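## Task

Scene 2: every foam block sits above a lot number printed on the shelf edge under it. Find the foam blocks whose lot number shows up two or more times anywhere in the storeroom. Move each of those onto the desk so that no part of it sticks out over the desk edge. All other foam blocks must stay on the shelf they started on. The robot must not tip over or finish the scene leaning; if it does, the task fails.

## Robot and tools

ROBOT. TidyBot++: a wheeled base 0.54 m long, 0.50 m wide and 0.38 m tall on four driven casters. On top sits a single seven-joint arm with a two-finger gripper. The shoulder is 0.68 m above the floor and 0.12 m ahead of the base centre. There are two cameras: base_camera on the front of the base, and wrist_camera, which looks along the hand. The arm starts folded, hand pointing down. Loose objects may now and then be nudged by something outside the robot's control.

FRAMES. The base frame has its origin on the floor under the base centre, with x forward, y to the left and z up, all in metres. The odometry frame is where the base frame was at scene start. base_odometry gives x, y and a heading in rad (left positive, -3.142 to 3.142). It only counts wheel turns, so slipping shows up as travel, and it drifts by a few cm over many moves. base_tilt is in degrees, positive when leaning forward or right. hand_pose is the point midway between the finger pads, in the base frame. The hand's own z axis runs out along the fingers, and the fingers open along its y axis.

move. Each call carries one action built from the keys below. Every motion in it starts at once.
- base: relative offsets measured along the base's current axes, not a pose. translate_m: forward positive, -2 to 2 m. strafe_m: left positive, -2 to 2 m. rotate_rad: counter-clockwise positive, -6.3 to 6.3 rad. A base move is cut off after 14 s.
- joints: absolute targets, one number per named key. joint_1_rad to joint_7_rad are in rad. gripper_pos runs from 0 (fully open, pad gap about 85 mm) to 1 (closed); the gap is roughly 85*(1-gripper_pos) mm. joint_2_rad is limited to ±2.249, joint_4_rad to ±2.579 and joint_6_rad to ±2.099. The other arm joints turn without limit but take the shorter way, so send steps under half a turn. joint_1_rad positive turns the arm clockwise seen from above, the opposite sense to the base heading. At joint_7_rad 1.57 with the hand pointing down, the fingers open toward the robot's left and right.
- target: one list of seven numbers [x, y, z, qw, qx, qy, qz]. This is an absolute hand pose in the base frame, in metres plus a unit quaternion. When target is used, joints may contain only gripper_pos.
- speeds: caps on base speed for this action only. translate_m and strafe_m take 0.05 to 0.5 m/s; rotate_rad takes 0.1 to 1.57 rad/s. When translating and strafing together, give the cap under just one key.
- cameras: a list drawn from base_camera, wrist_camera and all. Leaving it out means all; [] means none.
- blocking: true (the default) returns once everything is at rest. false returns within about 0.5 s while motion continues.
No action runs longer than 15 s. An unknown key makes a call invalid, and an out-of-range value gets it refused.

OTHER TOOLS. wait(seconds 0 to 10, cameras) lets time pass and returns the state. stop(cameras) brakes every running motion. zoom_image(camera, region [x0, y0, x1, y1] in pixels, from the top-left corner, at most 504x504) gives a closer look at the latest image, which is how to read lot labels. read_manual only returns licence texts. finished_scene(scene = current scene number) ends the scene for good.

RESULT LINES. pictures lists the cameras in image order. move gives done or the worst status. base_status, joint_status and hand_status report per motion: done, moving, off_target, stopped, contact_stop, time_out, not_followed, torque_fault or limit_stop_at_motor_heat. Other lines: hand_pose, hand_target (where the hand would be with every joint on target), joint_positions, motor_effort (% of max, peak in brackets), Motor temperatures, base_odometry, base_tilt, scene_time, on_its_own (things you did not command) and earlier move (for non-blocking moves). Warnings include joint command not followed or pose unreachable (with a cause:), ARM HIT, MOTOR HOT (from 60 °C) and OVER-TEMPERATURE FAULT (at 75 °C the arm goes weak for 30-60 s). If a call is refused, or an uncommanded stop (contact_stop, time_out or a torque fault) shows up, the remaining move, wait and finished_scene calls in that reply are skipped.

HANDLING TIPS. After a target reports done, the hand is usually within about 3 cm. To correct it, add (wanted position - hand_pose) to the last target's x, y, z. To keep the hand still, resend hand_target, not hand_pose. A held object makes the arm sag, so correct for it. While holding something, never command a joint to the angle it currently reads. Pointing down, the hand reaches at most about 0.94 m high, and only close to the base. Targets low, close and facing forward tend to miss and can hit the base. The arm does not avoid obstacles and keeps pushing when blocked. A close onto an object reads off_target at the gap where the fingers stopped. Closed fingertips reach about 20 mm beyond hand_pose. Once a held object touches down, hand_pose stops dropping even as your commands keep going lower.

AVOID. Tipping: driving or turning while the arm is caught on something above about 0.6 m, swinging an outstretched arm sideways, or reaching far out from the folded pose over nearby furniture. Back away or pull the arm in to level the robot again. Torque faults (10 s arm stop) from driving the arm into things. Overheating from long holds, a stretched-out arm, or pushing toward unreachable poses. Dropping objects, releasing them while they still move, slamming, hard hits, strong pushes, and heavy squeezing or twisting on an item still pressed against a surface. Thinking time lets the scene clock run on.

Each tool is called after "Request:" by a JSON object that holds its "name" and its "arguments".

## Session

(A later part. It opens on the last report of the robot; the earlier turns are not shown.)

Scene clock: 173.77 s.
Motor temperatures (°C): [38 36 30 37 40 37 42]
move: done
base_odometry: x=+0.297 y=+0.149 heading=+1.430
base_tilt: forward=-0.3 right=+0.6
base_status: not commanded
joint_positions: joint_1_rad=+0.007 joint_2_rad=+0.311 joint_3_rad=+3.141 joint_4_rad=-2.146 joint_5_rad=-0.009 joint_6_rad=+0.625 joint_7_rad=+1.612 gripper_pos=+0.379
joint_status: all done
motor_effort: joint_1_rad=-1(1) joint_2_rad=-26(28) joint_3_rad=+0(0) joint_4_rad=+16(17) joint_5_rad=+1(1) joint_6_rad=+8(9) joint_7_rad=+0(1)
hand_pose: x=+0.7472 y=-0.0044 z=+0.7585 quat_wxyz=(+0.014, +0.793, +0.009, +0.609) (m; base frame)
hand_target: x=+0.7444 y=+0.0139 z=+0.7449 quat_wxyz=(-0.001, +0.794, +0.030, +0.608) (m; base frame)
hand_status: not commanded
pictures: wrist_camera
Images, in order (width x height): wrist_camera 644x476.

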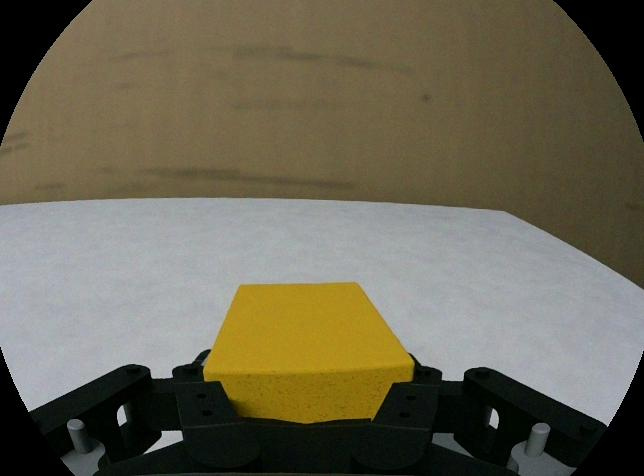

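Request:
{"name": "move", "arguments": {"joints": {"joint_2_rad":0.355,"joint_4_rad":-2.18,"joint_6_rad":0.73}, "cameras": []}}

Request:
{"name": "move", "arguments": {"joints": {"joint_2_rad":0.37,"joint_4_rad":-2.195,"joint_6_rad":0.79}, "cameras": []}}

Request:
{"name": "move", "arguments": {"joints": {"joint_2_rad":0.385,"joint_4_rad":-2.21,"joint_6_rad":0.82}, "cameras": ["wrist_camera"]}}

Scene clock: 174.63 s.
Motor temperatures (°C): [38 36 30 37 40 37 42]
move: done
base_odometry: x=+0.297 y=+0.149 heading=+1.430
base_tilt: forward=-0.3 right=+0.6
base_status: not commanded
joint_positions: joint_1_rad=+0.007 joint_2_rad=+0.332 joint_3_rad=+3.141 joint_4_rad=-2.155 joint_5_rad=-0.009 joint_6_rad=+0.682 joint_7_rad=+1.612 gripper_pos=+0.379
joint_status: all done
motor_effort: joint_1_rad=+0(1) joint_2_rad=-27(28) joint_3_rad=+0(0) joint_4_rad=+16(17) joint_5_rad=+1(1) joint_6_rad=+9(9) joint_7_rad=-1(1)
hand_pose: x=+0.7504 y=-0.0045 z=+0.7583 quat_wxyz=(+0.015, +0.785, +0.009, +0.620) (m; base frame)
hand_target: x=+0.7469 y=+0.0147 z=+0.7456 quat_wxyz=(-0.003, +0.784, +0.030, +0.619) (m; base frame)
hand_status: not commanded
pictures: none
No camera images: "cameras" was empty.

Scene clock: 175.23 s.
Motor temperatures (°C): [38 36 30 37 40 37 42]
move: done
base_odometry: x=+0.297 y=+0.149 heading=+1.430
base_tilt: forward=-0.3 right=+0.6
base_status: not commanded
joint_positions: joint_1_rad=+0.007 joint_2_rad=+0.345 joint_3_rad=+3.141 joint_4_rad=-2.170 joint_5_rad=-0.009 joint_6_rad=+0.744 joint_7_rad=+1.612 gripper_pos=+0.379
joint_status: all done
motor_effort: joint_1_rad=+0(1) joint_2_rad=-28(28) joint_3_rad=+0(0) joint_4_rad=+15(16) joint_5_rad=+1(1) joint_6_rad=+9(10) joint_7_rad=+0(0)
hand_pose: x=+0.7507 y=-0.0047 z=+0.7617 quat_wxyz=(+0.015, +0.774, +0.009, +0.633) (m; base frame)
hand_target: x=+0.7470 y=+0.0155 z=+0.7472 quat_wxyz=(-0.004, +0.775, +0.030, +0.631) (m; base frame)
hand_status: not commanded
pictures: none
No camera images: "cameras" was empty.

Scene clock: 175.83 s.
Motor temperatures (°C): [38 36 30 37 40 37 42]
move: done
base_odometry: x=+0.297 y=+0.149 heading=+1.430
base_tilt: forward=-0.3 right=+0.6
base_status: not commanded
joint_positions: joint_1_rad=+0.007 joint_2_rad=+0.358 joint_3_rad=+3.141 joint_4_rad=-2.184 joint_5_rad=-0.009 joint_6_rad=+0.774 joint_7_rad=+1.611 gripper_pos=+0.379
joint_status: all done
motor_effort: joint_1_rad=+0(1) joint_2_rad=-26(28) joint_3_rad=+0(0) joint_4_rad=+15(15) joint_5_rad=+1(1) joint_6_rad=+8(9) joint_7_rad=-1(1)
hand_pose: x=+0.7490 y=-0.0047 z=+0.7553 quat_wxyz=(+0.015, +0.773, +0.009, +0.634) (m; base frame)
hand_target: x=+0.7448 y=+0.0159 z=+0.7399 quat_wxyz=(-0.005, +0.775, +0.030, +0.631) (m; base frame)
hand_status: not commanded
pictures: wrist_camera
Images, in order (width x height): wrist_camera 644x476.

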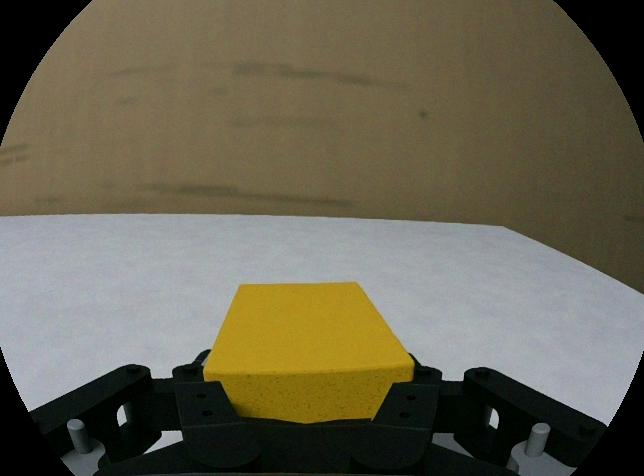

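Pitch ~11° now. Keep descending.

Request:
{"name": "move", "arguments": {"joints": {"joint_2_rad":0.405,"joint_4_rad":-2.225,"joint_6_rad":0.85}, "cameras": []}}

Request:
{"name": "move", "arguments": {"joints": {"joint_2_rad":0.42,"joint_4_rad":-2.24,"joint_6_rad":0.88}, "cameras": []}}

Request:
{"name": "move", "arguments": {"joints": {"joint_2_rad":0.435,"joint_4_rad":-2.255,"joint_6_rad":0.91}, "cameras": ["wrist_camera"]}}

Scene clock: 176.60 s.
Motor temperatures (°C): [38 36 30 37 40 37 42]
move: done
base_odometry: x=+0.297 y=+0.149 heading=+1.430
base_tilt: forward=-0.3 right=+0.6
base_status: not commanded
joint_positions: joint_1_rad=+0.007 joint_2_rad=+0.369 joint_3_rad=+3.141 joint_4_rad=-2.194 joint_5_rad=-0.008 joint_6_rad=+0.810 joint_7_rad=+1.611 gripper_pos=+0.379
joint_status: all done
motor_effort: joint_1_rad=+0(1) joint_2_rad=-25(27) joint_3_rad=+0(0) joint_4_rad=+13(15) joint_5_rad=+1(1) joint_6_rad=+7(9) joint_7_rad=+0(0)
hand_pose: x=+0.7488 y=-0.0046 z=+0.7545 quat_wxyz=(+0.015, +0.769, +0.009, +0.640) (m; base frame)
hand_target: x=+0.7428 y=+0.0163 z=+0.7296 quat_wxyz=(-0.006, +0.777, +0.030, +0.629) (m; base frame)
hand_status: not commanded
pictures: none
No camera images: "cameras" was empty.

Scene clock: 177.17 s.
Motor temperatures (°C): [38 36 30 37 40 37 42]
move: off_target
base_odometry: x=+0.297 y=+0.149 heading=+1.430
base_tilt: forward=-0.3 right=+0.6
base_status: not commanded
joint_positions: joint_1_rad=+0.007 joint_2_rad=+0.381 joint_3_rad=+3.141 joint_4_rad=-2.204 joint_5_rad=-0.008 joint_6_rad=+0.846 joint_7_rad=+1.611 gripper_pos=+0.379
joint_status: joint_2_rad off_target (ended at +0.381, target +0.420); the others done
motor_effort: joint_1_rad=+0(1) joint_2_rad=-25(26) joint_3_rad=+0(1) joint_4_rad=+13(14) joint_5_rad=+1(1) joint_6_rad=+6(8) joint_7_rad=+0(0)
hand_pose: x=+0.7484 y=-0.0045 z=+0.7535 quat_wxyz=(+0.016, +0.764, +0.009, +0.645) (m; base frame)
hand_target: x=+0.7402 y=+0.0166 z=+0.7226 quat_wxyz=(-0.007, +0.777, +0.029, +0.629) (m; base frame)
hand_status: not commanded
pictures: none
No camera images: "cameras" was empty.

Scene clock: 177.73 s.
Motor temperatures (°C): [38 36 30 37 40 37 42]
move: off_target
base_odometry: x=+0.297 y=+0.149 heading=+1.430
base_tilt: forward=-0.3 right=+0.6
base_status: not commanded
joint_positions: joint_1_rad=+0.007 joint_2_rad=+0.392 joint_3_rad=+3.141 joint_4_rad=-2.214 joint_5_rad=-0.007 joint_6_rad=+0.882 joint_7_rad=+1.611 gripper_pos=+0.379
joint_status: joint_2_rad off_target (ended at +0.392, target +0.435); joint_4_rad off_target (ended at -2.214, target -2.255); the others done
motor_effort: joint_1_rad=+0(0) joint_2_rad=-24(25) joint_3_rad=+0(1) joint_4_rad=+11(13) joint_5_rad=+1(1) joint_6_rad=+7(8) joint_7_rad=+0(0)
hand_pose: x=+0.7478 y=-0.0045 z=+0.7526 quat_wxyz=(+0.016, +0.759, +0.009, +0.651) (m; base frame)
hand_target: x=+0.7376 y=+0.0170 z=+0.7157 quat_wxyz=(-0.008, +0.777, +0.029, +0.629) (m; base frame)
hand_status: not commanded
pictures: wrist_camera
Images, in order (width x height): wrist_camera 644x476.

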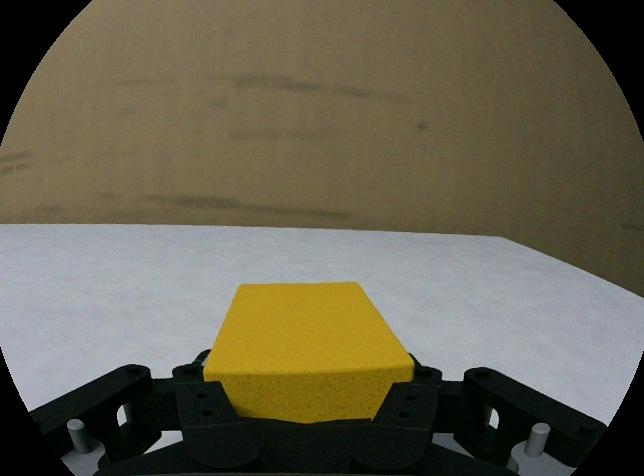

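Request:
{"name": "move", "arguments": {"joints": {"gripper_pos":0.1,"joint_2_rad":0.415,"joint_4_rad":-2.24}, "cameras": ["wrist_camera"]}}

Request:
{"name": "move", "arguments": {"base": {"translate_m":-0.35}, "speeds": {"translate_m":0.2}, "cameras": ["wrist_camera"]}}

Scene clock: 178.70 s.
Motor temperatures (°C): [38 36 30 37 40 37 42]
move: done
base_odometry: x=+0.297 y=+0.149 heading=+1.430
base_tilt: forward=-0.3 right=+0.6
base_status: not commanded
joint_positions: joint_1_rad=+0.007 joint_2_rad=+0.397 joint_3_rad=+3.141 joint_4_rad=-2.219 joint_5_rad=-0.007 joint_6_rad=+0.882 joint_7_rad=+1.611 gripper_pos=+0.100
joint_status: all done
motor_effort: joint_1_rad=-1(1) joint_2_rad=-28(29) joint_3_rad=+0(0) joint_4_rad=+14(15) joint_5_rad=+1(1) joint_6_rad=+9(9) joint_7_rad=+0(1)
hand_pose: x=+0.7465 y=-0.0045 z=+0.7475 quat_wxyz=(+0.016, +0.762, +0.009, +0.647) (m; base frame)
hand_target: x=+0.7418 y=+0.0170 z=+0.7348 quat_wxyz=(-0.007, +0.766, +0.029, +0.643) (m; base frame)
hand_status: not commanded
pictures: wrist_camera
Images, in order (width x height): wrist_camera 644x476.

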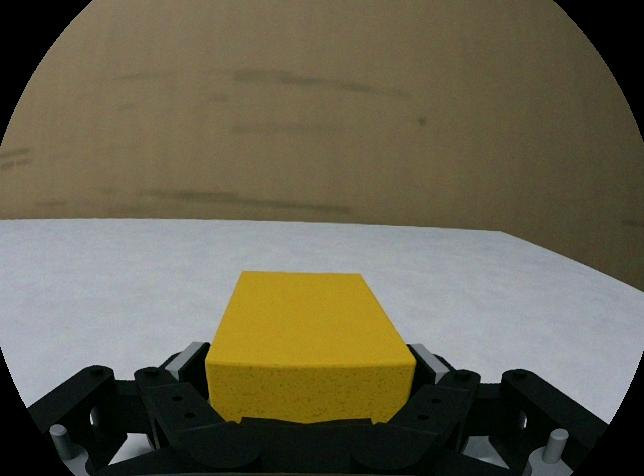

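Scene clock: 181.27 s.
Motor temperatures (°C): [38 36 30 37 40 37 42]
move: done
base_odometry: x=+0.248 y=-0.197 heading=+1.431
base_tilt: forward=-0.3 right=+0.6
base_status: done
joint_positions: joint_1_rad=+0.007 joint_2_rad=+0.398 joint_3_rad=+3.141 joint_4_rad=-2.220 joint_5_rad=-0.006 joint_6_rad=+0.882 joint_7_rad=+1.611 gripper_pos=+0.100
joint_status: not commanded
motor_effort: joint_1_rad=+0(2) joint_2_rad=-28(30) joint_3_rad=+0(1) joint_4_rad=+13(15) joint_5_rad=+1(1) joint_6_rad=+9(10) joint_7_rad=+0(1)
hand_pose: x=+0.7464 y=-0.0040 z=+0.7466 quat_wxyz=(+0.015, +0.763, +0.010, +0.646) (m; base frame)
hand_target: x=+0.7418 y=+0.0170 z=+0.7348 quat_wxyz=(-0.007, +0.766, +0.029, +0.643) (m; base frame)
hand_status: not commanded
pictures: wrist_camera
Images, in order (width x height): wrist_camera 644x476.

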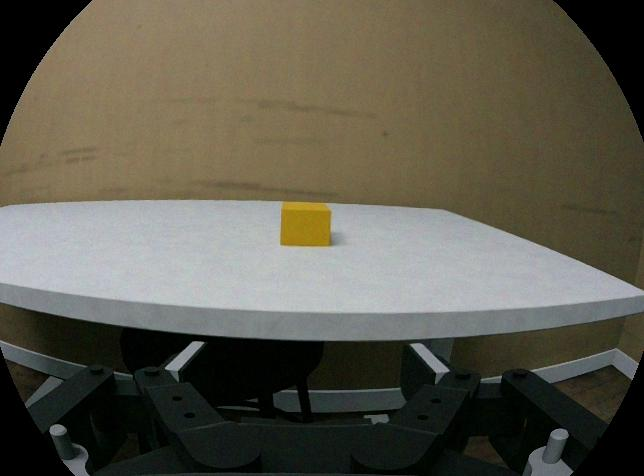

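Request:
{"name": "move", "arguments": {"base": {"translate_m":-0.1,"strafe_m":1.0}, "joints": {"joint_2_rad":-0.6,"joint_4_rad":-1.85,"joint_6_rad":-0.4,"joint_5_rad":0.05,"gripper_pos":0}, "cameras": []}}

Request:
{"name": "move", "arguments": {"base": {"rotate_rad":1.57,"strafe_m":0.25}}}

Scene clock: 185.00 s.
Motor temperatures (°C): [38 36 30 37 40 37 42]
move: done
base_odometry: x=-0.756 y=-0.157 heading=+1.432
base_tilt: forward=-0.3 right=+0.6
base_status: done
joint_positions: joint_1_rad=+0.007 joint_2_rad=-0.592 joint_3_rad=+3.141 joint_4_rad=-1.864 joint_5_rad=-0.006 joint_6_rad=-0.351 joint_7_rad=+1.611 gripper_pos=+0.000
joint_status: all done
motor_effort: joint_1_rad=-1(3) joint_2_rad=-1(29) joint_3_rad=+1(3) joint_4_rad=+22(23) joint_5_rad=+1(2) joint_6_rad=+9(10) joint_7_rad=-1(1)
hand_pose: x=+0.4955 y=-0.0003 z=+1.1073 quat_wxyz=(+0.014, +0.725, +0.011, +0.688) (m; base frame)
hand_target: x=+0.4900 y=-0.0038 z=+1.1037 quat_wxyz=(+0.022, +0.734, +0.011, +0.678) (m; base frame)
hand_status: not commanded
pictures: none
No camera images: "cameras" was empty.

Scene clock: 187.40 s.
Motor temperatures (°C): [38 36 30 37 40 37 42]
move: done
base_odometry: x=-1.004 y=-0.123 heading=+3.001
base_tilt: forward=-0.4 right=+0.6
base_status: done
joint_positions: joint_1_rad=+0.007 joint_2_rad=-0.592 joint_3_rad=+3.139 joint_4_rad=-1.863 joint_5_rad=-0.006 joint_6_rad=-0.353 joint_7_rad=+1.611 gripper_pos=+0.000
joint_status: not commanded
motor_effort: joint_1_rad=+0(1) joint_2_rad=-1(3) joint_3_rad=+1(3) joint_4_rad=+22(23) joint_5_rad=+1(1) joint_6_rad=+9(9) joint_7_rad=+0(1)
hand_pose: x=+0.4953 y=+0.0008 z=+1.1071 quat_wxyz=(+0.013, +0.726, +0.012, +0.688) (m; base frame)
hand_target: x=+0.4900 y=-0.0038 z=+1.1037 quat_wxyz=(+0.022, +0.734, +0.011, +0.678) (m; base frame)
hand_status: not commanded
pictures: base_camera, wrist_camera
Images, in order (width x height): base_camera 644x364, wrist_camera 644x476.

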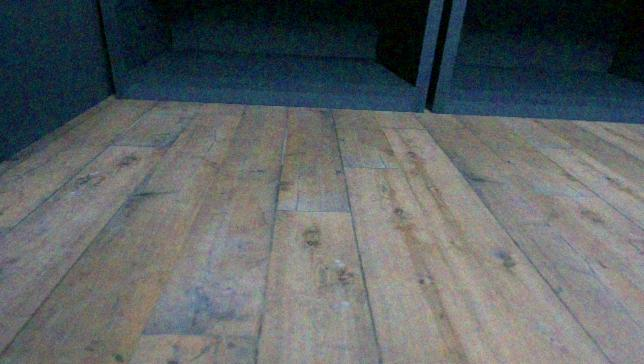

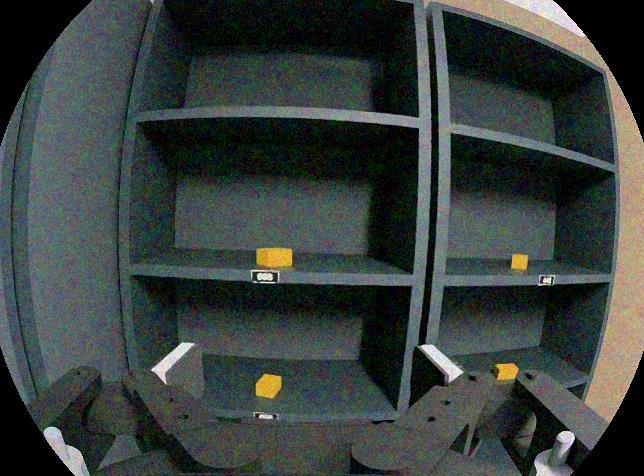

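Request:
{"name": "move", "arguments": {"base": {"translate_m":0.5}}}

Request:
{"name": "move", "arguments": {"joints": {"joint_6_rad":-1.0}}}

Scene clock: 191.03 s.
Motor temperatures (°C): [38 36 30 37 40 37 42]
move: done
base_odometry: x=-1.499 y=-0.053 heading=+3.001
base_tilt: forward=-0.3 right=+0.6
base_status: done
joint_positions: joint_1_rad=+0.007 joint_2_rad=-0.592 joint_3_rad=+3.139 joint_4_rad=-1.862 joint_5_rad=-0.006 joint_6_rad=-0.355 joint_7_rad=+1.611 gripper_pos=+0.000
joint_status: not commanded
motor_effort: joint_1_rad=+0(1) joint_2_rad=-1(5) joint_3_rad=+1(2) joint_4_rad=+22(23) joint_5_rad=+1(1) joint_6_rad=+9(10) joint_7_rad=+0(1)
hand_pose: x=+0.4951 y=+0.0008 z=+1.1073 quat_wxyz=(+0.013, +0.726, +0.012, +0.688) (m; base frame)
hand_target: x=+0.4900 y=-0.0038 z=+1.1037 quat_wxyz=(+0.022, +0.734, +0.011, +0.678) (m; base frame)
hand_status: not commanded
pictures: base_camera, wrist_camera
Images, in order (width x height): base_camera 644x364, wrist_camera 644x476.

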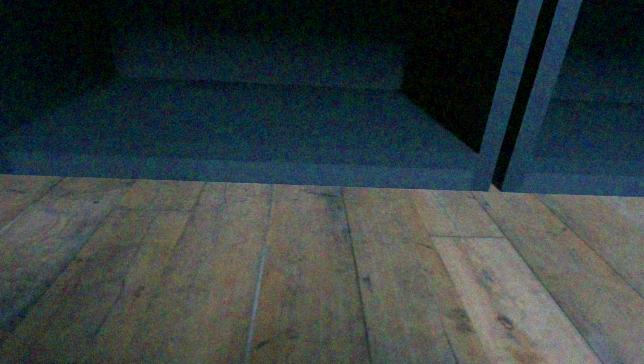

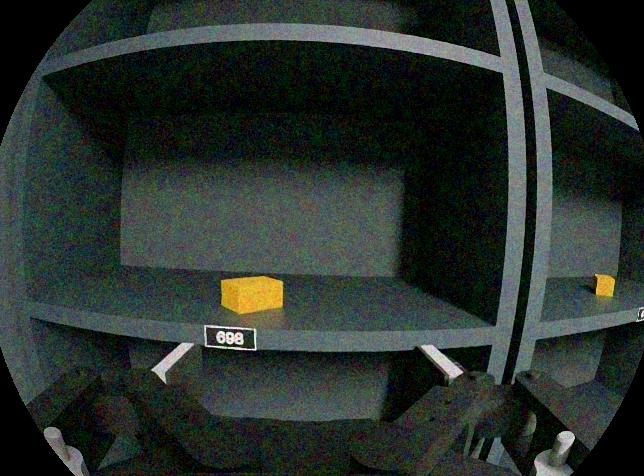

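Scene clock: 192.37 s.
Motor temperatures (°C): [38 36 30 37 40 37 42]
move: done
base_odometry: x=-1.499 y=-0.053 heading=+3.001
base_tilt: forward=-0.3 right=+0.6
base_status: not commanded
joint_positions: joint_1_rad=+0.007 joint_2_rad=-0.592 joint_3_rad=+3.139 joint_4_rad=-1.855 joint_5_rad=-0.006 joint_6_rad=-0.953 joint_7_rad=+1.611 gripper_pos=+0.000
joint_status: all done
motor_effort: joint_1_rad=-1(1) joint_2_rad=+1(1) joint_3_rad=+1(1) joint_4_rad=+21(23) joint_5_rad=+1(1) joint_6_rad=+7(9) joint_7_rad=+0(1)
hand_pose: x=+0.4324 y=+0.0017 z=+0.9392 quat_wxyz=(+0.008, +0.895, +0.016, +0.447) (m; base frame)
hand_target: x=+0.4219 y=-0.0111 z=+0.9329 quat_wxyz=(+0.025, +0.902, +0.004, +0.431) (m; base frame)
hand_status: not commanded
pictures: base_camera, wrist_camera
Images, in order (width x height): base_camera 644x364, wrist_camera 644x476.

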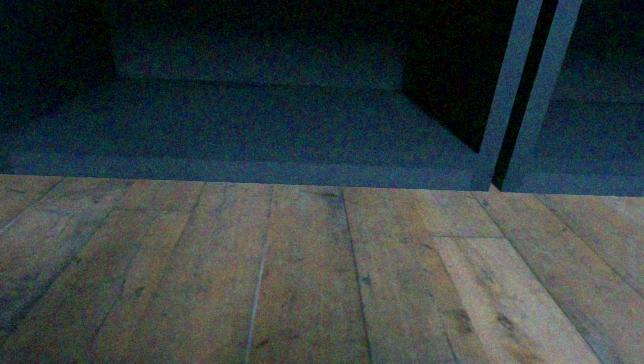

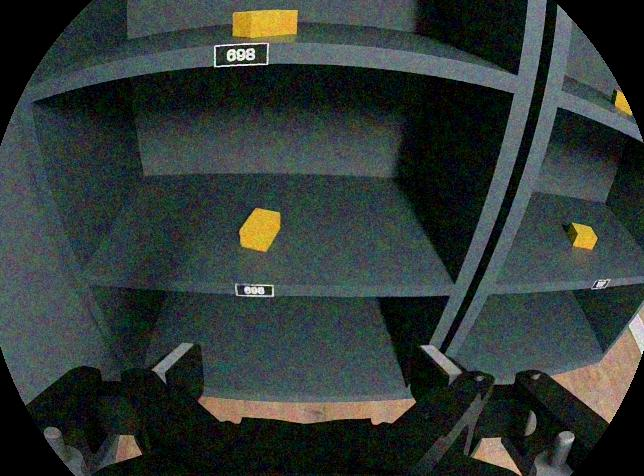

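Request:
{"name": "zoom_image", "arguments": {"camera": "wrist_camera", "region": [220, 195, 300, 265]}}

Request:
{"name": "zoom_image", "arguments": {"camera": "wrist_camera", "region": [210, 0, 320, 70]}}

Scaled by 6.300.

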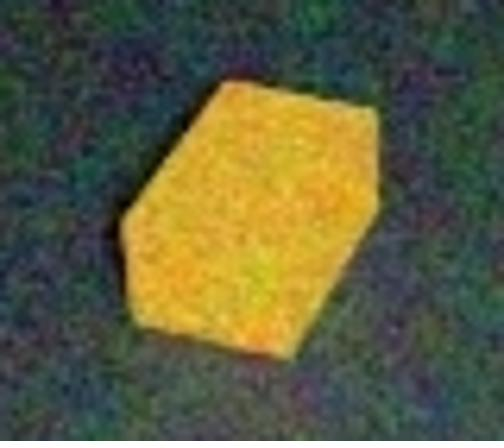

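Scaled by 4.582.

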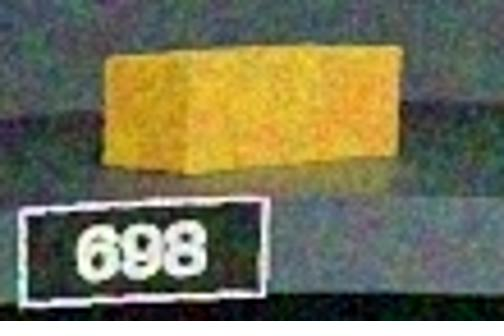

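Request:
{"name": "move", "arguments": {"base": {"translate_m":0.2,"strafe_m":0.15}, "joints": {"joint_1_rad":0.28,"joint_2_rad":-0.08,"joint_4_rad":-2.46,"joint_6_rad":0.33}}}

Scene clock: 195.80 s.
Motor temperatures (°C): [38 36 30 37 40 37 42]
move: done
base_odometry: x=-1.718 y=-0.173 heading=+3.001
base_tilt: forward=-0.3 right=+0.6
base_status: done
joint_positions: joint_1_rad=+0.262 joint_2_rad=-0.100 joint_3_rad=+3.139 joint_4_rad=-2.432 joint_5_rad=-0.005 joint_6_rad=+0.272 joint_7_rad=+1.611 gripper_pos=+0.000
joint_status: all done
motor_effort: joint_1_rad=-1(2) joint_2_rad=-13(15) joint_3_rad=+0(2) joint_4_rad=+17(22) joint_5_rad=+1(1) joint_6_rad=+7(9) joint_7_rad=-1(1)
hand_pose: x=+0.5643 y=-0.1170 z=+0.7375 quat_wxyz=(+0.076, +0.852, -0.096, +0.509) (m; base frame)
hand_target: x=+0.5625 y=-0.1201 z=+0.7301 quat_wxyz=(+0.077, +0.850, -0.095, +0.513) (m; base frame)
hand_status: not commanded
pictures: base_camera, wrist_camera
Images, in order (width x height): base_camera 644x364, wrist_camera 644x476.

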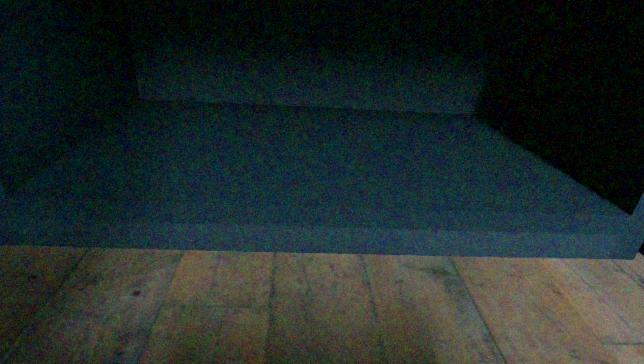

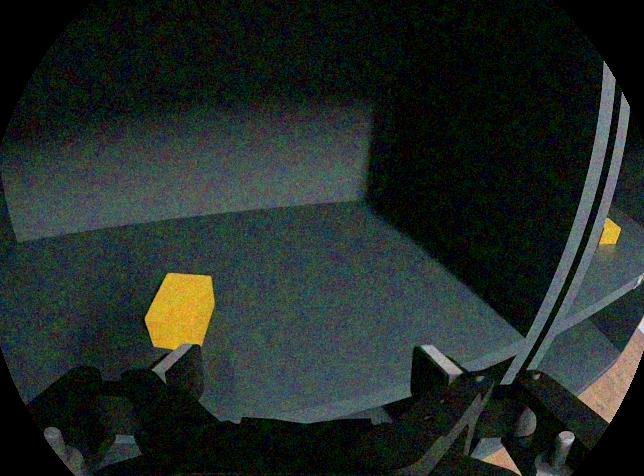

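Request:
{"name": "move", "arguments": {"base": {"strafe_m":0.08}, "joints": {"joint_1_rad":0.22}, "cameras": []}}

Request:
{"name": "move", "arguments": {"joints": {"joint_1_rad":0.21,"joint_2_rad":0.42,"joint_4_rad":-1.98,"joint_6_rad":0.34}}}

Scene clock: 197.53 s.
Motor temperatures (°C): [38 36 30 37 40 37 42]
move: done
base_odometry: x=-1.730 y=-0.253 heading=+3.001
base_tilt: forward=-0.4 right=+0.6
base_status: done
joint_positions: joint_1_rad=+0.231 joint_2_rad=-0.099 joint_3_rad=+3.138 joint_4_rad=-2.432 joint_5_rad=-0.005 joint_6_rad=+0.275 joint_7_rad=+1.611 gripper_pos=+0.000
joint_status: all done
motor_effort: joint_1_rad=+0(3) joint_2_rad=-13(14) joint_3_rad=+0(2) joint_4_rad=+16(18) joint_5_rad=+1(1) joint_6_rad=+8(9) joint_7_rad=+0(1)
hand_pose: x=+0.5682 y=-0.1030 z=+0.7377 quat_wxyz=(+0.068, +0.853, -0.083, +0.511) (m; base frame)
hand_target: x=+0.5689 y=-0.0933 z=+0.7301 quat_wxyz=(+0.062, +0.852, -0.069, +0.515) (m; base frame)
hand_status: not commanded
pictures: none
No camera images: "cameras" was empty.

Scene clock: 199.23 s.
Motor temperatures (°C): [38 36 30 37 40 37 42]
move: done
base_odometry: x=-1.730 y=-0.253 heading=+3.001
base_tilt: forward=-0.3 right=+0.6
base_status: not commanded
joint_positions: joint_1_rad=+0.230 joint_2_rad=+0.398 joint_3_rad=+3.138 joint_4_rad=-1.997 joint_5_rad=-0.005 joint_6_rad=+0.286 joint_7_rad=+1.611 gripper_pos=+0.000
joint_status: all done
motor_effort: joint_1_rad=-1(3) joint_2_rad=-30(31) joint_3_rad=+0(1) joint_4_rad=+16(19) joint_5_rad=+1(1) joint_6_rad=+8(9) joint_7_rad=+0(1)
hand_pose: x=+0.7464 y=-0.1437 z=+0.6791 quat_wxyz=(+0.064, +0.866, -0.084, +0.489) (m; base frame)
hand_target: x=+0.7647 y=-0.1299 z=+0.6878 quat_wxyz=(+0.058, +0.855, -0.065, +0.511) (m; base frame)
hand_status: not commanded
pictures: base_camera, wrist_camera
Images, in order (width x height): base_camera 644x364, wrist_camera 644x476.

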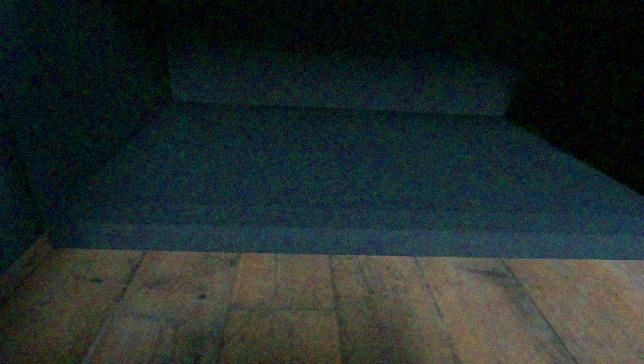

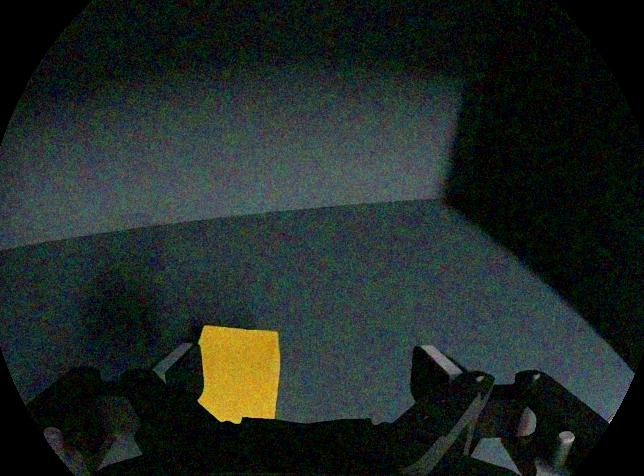

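Request:
{"name": "move", "arguments": {"base": {"strafe_m":0.035}, "joints": {"joint_2_rad":0.55,"joint_4_rad":-1.94,"joint_6_rad":0.45}}}

Scene clock: 202.73 s.
Motor temperatures (°C): [38 36 30 37 40 37 42]
move: done
base_odometry: x=-1.735 y=-0.287 heading=+3.001
base_tilt: forward=-0.3 right=+0.6
base_status: done
joint_positions: joint_1_rad=+0.213 joint_2_rad=+0.531 joint_3_rad=+3.138 joint_4_rad=-1.956 joint_5_rad=-0.005 joint_6_rad=+0.394 joint_7_rad=+1.611 gripper_pos=+0.000
joint_status: all done
motor_effort: joint_1_rad=+0(3) joint_2_rad=-33(35) joint_3_rad=+0(2) joint_4_rad=+14(17) joint_5_rad=+1(1) joint_6_rad=+8(9) joint_7_rad=+0(1)
hand_pose: x=+0.7784 y=-0.1399 z=+0.6402 quat_wxyz=(+0.061, +0.862, -0.077, +0.497) (m; base frame)
hand_target: x=+0.7938 y=-0.1345 z=+0.6497 quat_wxyz=(+0.056, +0.850, -0.065, +0.520) (m; base frame)
hand_status: not commanded
pictures: base_camera, wrist_camera
Images, in order (width x height): base_camera 644x364, wrist_camera 644x476.

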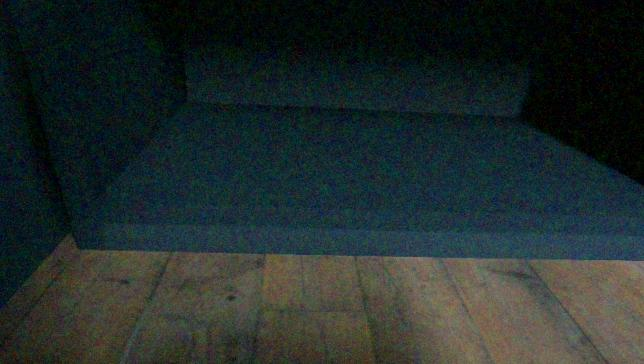

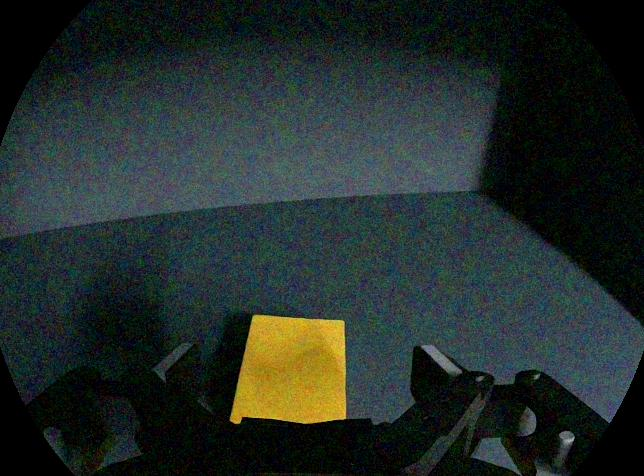

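Request:
{"name": "move", "arguments": {"joints": {"joint_2_rad":0.65,"joint_4_rad":-1.955,"joint_6_rad":0.59}}}

Scene clock: 204.23 s.
Motor temperatures (°C): [38 36 30 37 40 37 42]
move: done
base_odometry: x=-1.735 y=-0.287 heading=+3.001
base_tilt: forward=-0.3 right=+0.6
base_status: not commanded
joint_positions: joint_1_rad=+0.213 joint_2_rad=+0.630 joint_3_rad=+3.138 joint_4_rad=-1.956 joint_5_rad=-0.005 joint_6_rad=+0.535 joint_7_rad=+1.611 gripper_pos=+0.000
joint_status: all done
motor_effort: joint_1_rad=-1(1) joint_2_rad=-34(36) joint_3_rad=+0(1) joint_4_rad=+14(16) joint_5_rad=+1(1) joint_6_rad=+8(9) joint_7_rad=+0(1)
hand_pose: x=+0.7934 y=-0.1434 z=+0.6107 quat_wxyz=(+0.064, +0.852, -0.076, +0.514) (m; base frame)
hand_target: x=+0.8022 y=-0.1344 z=+0.6127 quat_wxyz=(+0.054, +0.843, -0.064, +0.531) (m; base frame)
hand_status: not commanded
pictures: base_camera, wrist_camera
Images, in order (width x height): base_camera 644x364, wrist_camera 644x476.

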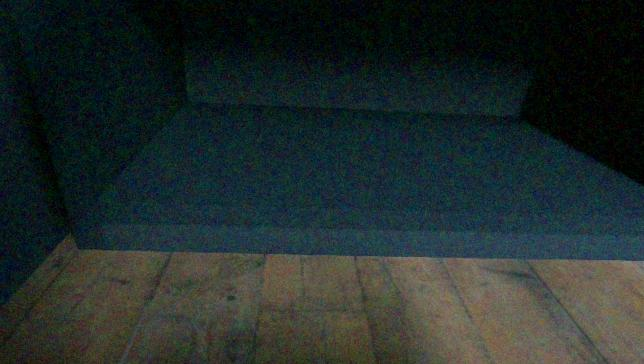

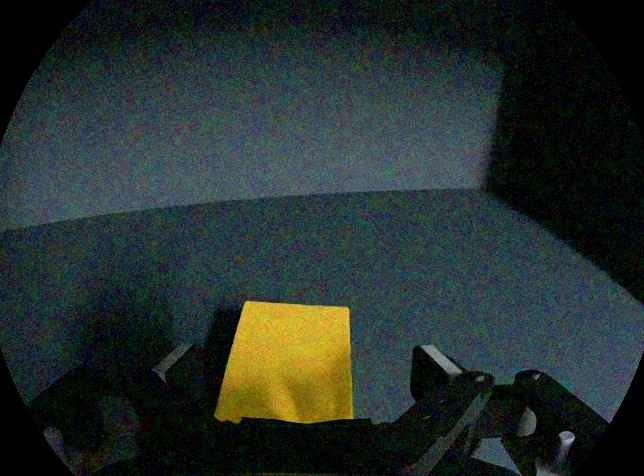

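Request:
{"name": "move", "arguments": {"joints": {"joint_1_rad":0.185,"joint_2_rad":0.70,"joint_4_rad":-1.97,"joint_6_rad":0.64}}}

Scene clock: 205.17 s.
Motor temperatures (°C): [38 36 30 37 40 37 42]
move: done
base_odometry: x=-1.735 y=-0.287 heading=+3.001
base_tilt: forward=-0.3 right=+0.6
base_status: not commanded
joint_positions: joint_1_rad=+0.199 joint_2_rad=+0.675 joint_3_rad=+3.138 joint_4_rad=-1.957 joint_5_rad=-0.005 joint_6_rad=+0.588 joint_7_rad=+1.611 gripper_pos=+0.000
joint_status: all done
motor_effort: joint_1_rad=+0(2) joint_2_rad=-36(37) joint_3_rad=+0(1) joint_4_rad=+13(14) joint_5_rad=+1(1) joint_6_rad=+7(9) joint_7_rad=+0(1)
hand_pose: x=+0.7992 y=-0.1349 z=+0.5940 quat_wxyz=(+0.061, +0.850, -0.070, +0.518) (m; base frame)
hand_target: x=+0.8020 y=-0.1160 z=+0.5855 quat_wxyz=(+0.046, +0.848, -0.054, +0.526) (m; base frame)
hand_status: not commanded
pictures: base_camera, wrist_camera
Images, in order (width x height): base_camera 644x364, wrist_camera 644x476.

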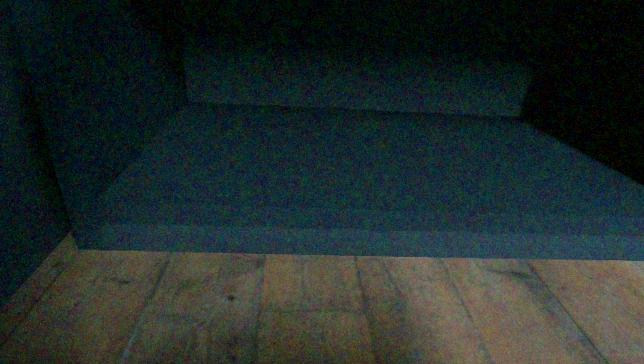

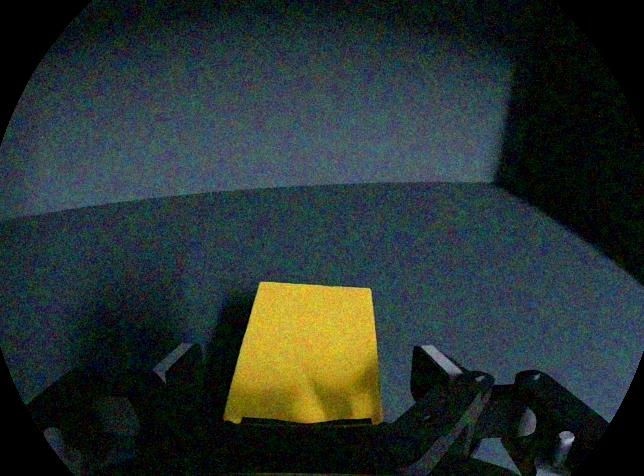

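Request:
{"name": "move", "arguments": {"joints": {"joint_2_rad":0.74,"joint_4_rad":-1.985,"joint_6_rad":0.69}}}

Scene clock: 206.07 s.
Motor temperatures (°C): [38 36 30 37 40 37 42]
move: done
base_odometry: x=-1.735 y=-0.287 heading=+3.001
base_tilt: forward=-0.3 right=+0.6
base_status: not commanded
joint_positions: joint_1_rad=+0.199 joint_2_rad=+0.714 joint_3_rad=+3.138 joint_4_rad=-1.960 joint_5_rad=-0.005 joint_6_rad=+0.640 joint_7_rad=+1.611 gripper_pos=+0.000
joint_status: all done
motor_effort: joint_1_rad=-1(1) joint_2_rad=-36(38) joint_3_rad=-1(1) joint_4_rad=+12(14) joint_5_rad=+1(1) joint_6_rad=+8(9) joint_7_rad=+0(1)
hand_pose: x=+0.8014 y=-0.1354 z=+0.5803 quat_wxyz=(+0.061, +0.848, -0.070, +0.522) (m; base frame)
hand_target: x=+0.7985 y=-0.1148 z=+0.5656 quat_wxyz=(+0.044, +0.849, -0.054, +0.524) (m; base frame)
hand_status: not commanded
pictures: base_camera, wrist_camera
Images, in order (width x height): base_camera 644x364, wrist_camera 644x476.

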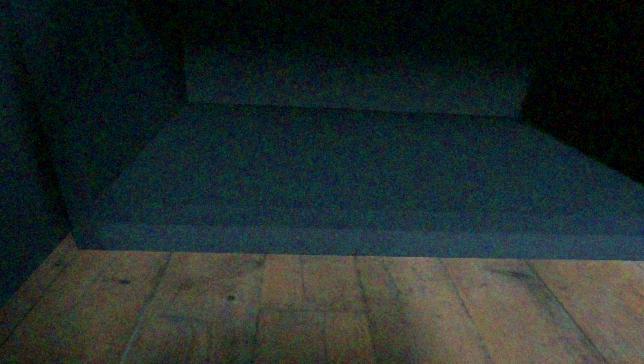

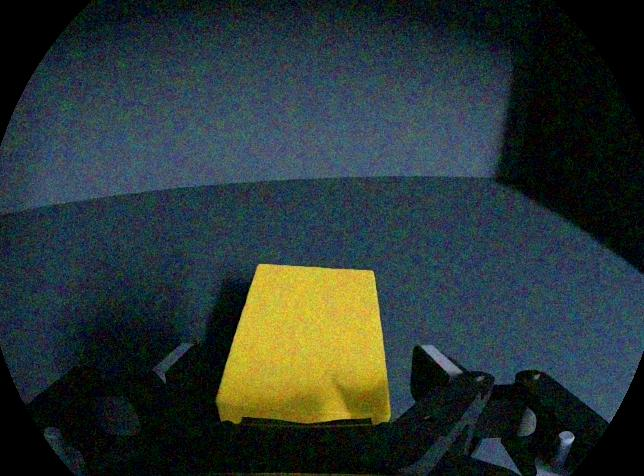

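Request:
{"name": "move", "arguments": {"joints": {"joint_2_rad":0.78,"joint_4_rad":-1.99,"joint_6_rad":0.74}}}

Request:
{"name": "move", "arguments": {"joints": {"gripper_pos":0.55}}}

Scene clock: 207.00 s.
Motor temperatures (°C): [38 36 30 37 40 37 42]
move: done
base_odometry: x=-1.735 y=-0.287 heading=+3.001
base_tilt: forward=-0.3 right=+0.6
base_status: not commanded
joint_positions: joint_1_rad=+0.199 joint_2_rad=+0.753 joint_3_rad=+3.138 joint_4_rad=-1.964 joint_5_rad=-0.005 joint_6_rad=+0.690 joint_7_rad=+1.611 gripper_pos=+0.000
joint_status: all done
motor_effort: joint_1_rad=-1(1) joint_2_rad=-36(38) joint_3_rad=+0(1) joint_4_rad=+12(13) joint_5_rad=+1(1) joint_6_rad=+8(9) joint_7_rad=+0(0)
hand_pose: x=+0.8025 y=-0.1357 z=+0.5654 quat_wxyz=(+0.062, +0.846, -0.070, +0.525) (m; base frame)
hand_target: x=+0.7984 y=-0.1141 z=+0.5500 quat_wxyz=(+0.043, +0.848, -0.054, +0.526) (m; base frame)
hand_status: not commanded
pictures: base_camera, wrist_camera
Images, in order (width x height): base_camera 644x364, wrist_camera 644x476.

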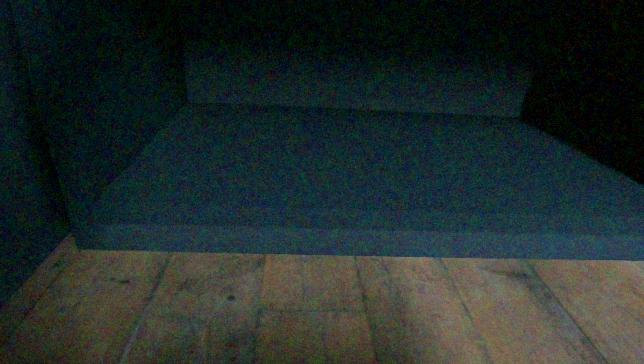

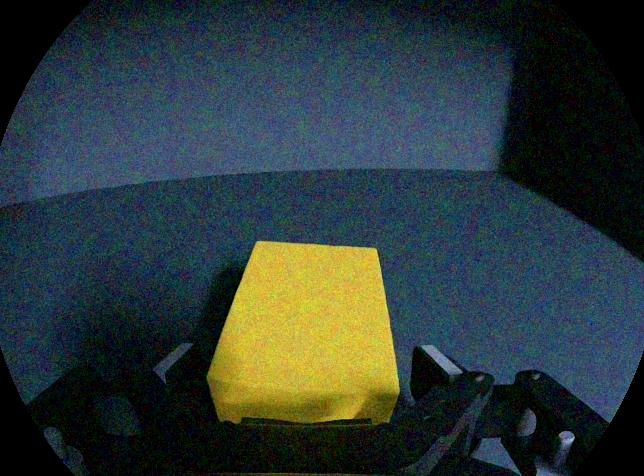

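Scene clock: 207.83 s.
Motor temperatures (°C): [38 36 30 37 40 37 42]
move: off_target
base_odometry: x=-1.735 y=-0.287 heading=+3.001
base_tilt: forward=-0.3 right=+0.6
base_status: not commanded
joint_positions: joint_1_rad=+0.199 joint_2_rad=+0.754 joint_3_rad=+3.138 joint_4_rad=-1.964 joint_5_rad=-0.005 joint_6_rad=+0.694 joint_7_rad=+1.611 gripper_pos=+0.390
joint_status: gripper_pos off_target (ended at +0.390, target +0.550)
motor_effort: joint_1_rad=+0(1) joint_2_rad=-36(37) joint_3_rad=+0(1) joint_4_rad=+12(12) joint_5_rad=+1(1) joint_6_rad=+8(9) joint_7_rad=+0(0)
hand_pose: x=+0.8029 y=-0.1358 z=+0.5661 quat_wxyz=(+0.062, +0.845, -0.070, +0.527) (m; base frame)
hand_target: x=+0.7984 y=-0.1141 z=+0.5500 quat_wxyz=(+0.043, +0.848, -0.054, +0.526) (m; base frame)
hand_status: not commanded
pictures: base_camera, wrist_camera
Images, in order (width x height): base_camera 644x364, wrist_camera 644x476.

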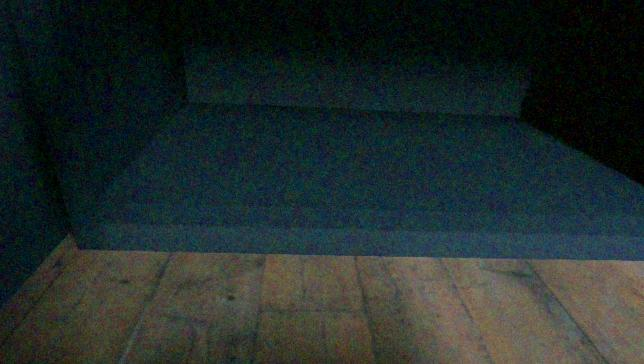

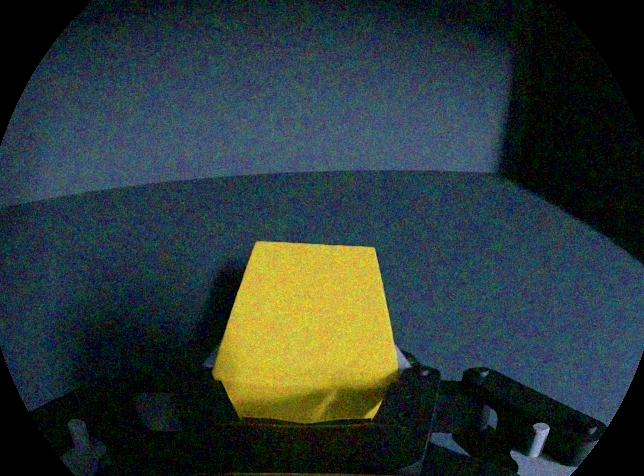

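Request:
{"name": "move", "arguments": {"joints": {"joint_2_rad":0.5,"joint_4_rad":-1.99,"joint_6_rad":0.5}, "cameras": []}}

Request:
{"name": "move", "arguments": {"base": {"translate_m":-0.4}, "cameras": []}}

Request:
{"name": "move", "arguments": {"base": {"strafe_m":-0.3}, "joints": {"joint_1_rad":0,"joint_2_rad":-0.6,"joint_4_rad":-1.85,"joint_6_rad":-0.6}, "cameras": ["wrist_camera"]}}

Scene clock: 209.50 s.
Motor temperatures (°C): [38 36 30 37 40 37 42]
move: done
base_odometry: x=-1.735 y=-0.287 heading=+3.001
base_tilt: forward=-0.3 right=+0.6
base_status: not commanded
joint_positions: joint_1_rad=+0.199 joint_2_rad=+0.490 joint_3_rad=+3.138 joint_4_rad=-1.967 joint_5_rad=-0.005 joint_6_rad=+0.548 joint_7_rad=+1.611 gripper_pos=+0.390
joint_status: all done
motor_effort: joint_1_rad=-1(1) joint_2_rad=-32(40) joint_3_rad=+0(1) joint_4_rad=+16(16) joint_5_rad=+1(1) joint_6_rad=+8(10) joint_7_rad=+0(1)
hand_pose: x=+0.7962 y=-0.1342 z=+0.7065 quat_wxyz=(+0.067, +0.813, -0.067, +0.574) (m; base frame)
hand_target: x=+0.7858 y=-0.1148 z=+0.6743 quat_wxyz=(+0.051, +0.837, -0.053, +0.542) (m; base frame)
hand_status: not commanded
pictures: none
No camera images: "cameras" was empty.

Scene clock: 211.67 s.
Motor temperatures (°C): [38 36 30 37 40 37 42]
move: done
base_odometry: x=-1.339 y=-0.344 heading=+3.000
base_tilt: forward=-0.3 right=+0.6
base_status: done
joint_positions: joint_1_rad=+0.199 joint_2_rad=+0.488 joint_3_rad=+3.138 joint_4_rad=-1.970 joint_5_rad=-0.005 joint_6_rad=+0.543 joint_7_rad=+1.611 gripper_pos=+0.390
joint_status: not commanded
motor_effort: joint_1_rad=-1(1) joint_2_rad=-32(35) joint_3_rad=+0(1) joint_4_rad=+16(17) joint_5_rad=+1(1) joint_6_rad=+9(9) joint_7_rad=+0(1)
hand_pose: x=+0.7946 y=-0.1336 z=+0.7044 quat_wxyz=(+0.067, +0.815, -0.067, +0.571) (m; base frame)
hand_target: x=+0.7858 y=-0.1148 z=+0.6743 quat_wxyz=(+0.051, +0.837, -0.053, +0.542) (m; base frame)
hand_status: not commanded
pictures: none
No camera images: "cameras" was empty.

Scene clock: 214.40 s.
Motor temperatures (°C): [38 36 30 37 40 37 42]
move: done
base_odometry: x=-1.296 y=-0.047 heading=+3.000
base_tilt: forward=-0.3 right=+0.6
base_status: done
joint_positions: joint_1_rad=+0.020 joint_2_rad=-0.591 joint_3_rad=+3.140 joint_4_rad=-1.866 joint_5_rad=-0.005 joint_6_rad=-0.551 joint_7_rad=+1.611 gripper_pos=+0.390
joint_status: all done
motor_effort: joint_1_rad=-1(3) joint_2_rad=-1(34) joint_3_rad=+1(2) joint_4_rad=+22(23) joint_5_rad=+1(1) joint_6_rad=+8(10) joint_7_rad=+0(1)
hand_pose: x=+0.4865 y=-0.0042 z=+1.0443 quat_wxyz=(+0.016, +0.791, +0.008, +0.611) (m; base frame)
hand_target: x=+0.4789 y=-0.0066 z=+1.0426 quat_wxyz=(+0.023, +0.798, +0.008, +0.602) (m; base frame)
hand_status: not commanded
pictures: wrist_camera
Images, in order (width x height): wrist_camera 644x476.

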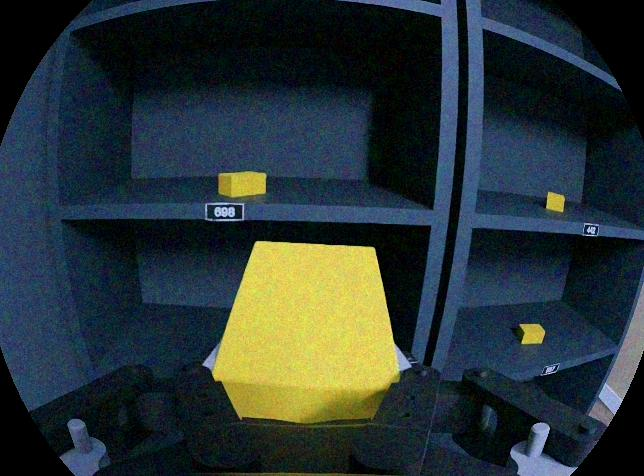

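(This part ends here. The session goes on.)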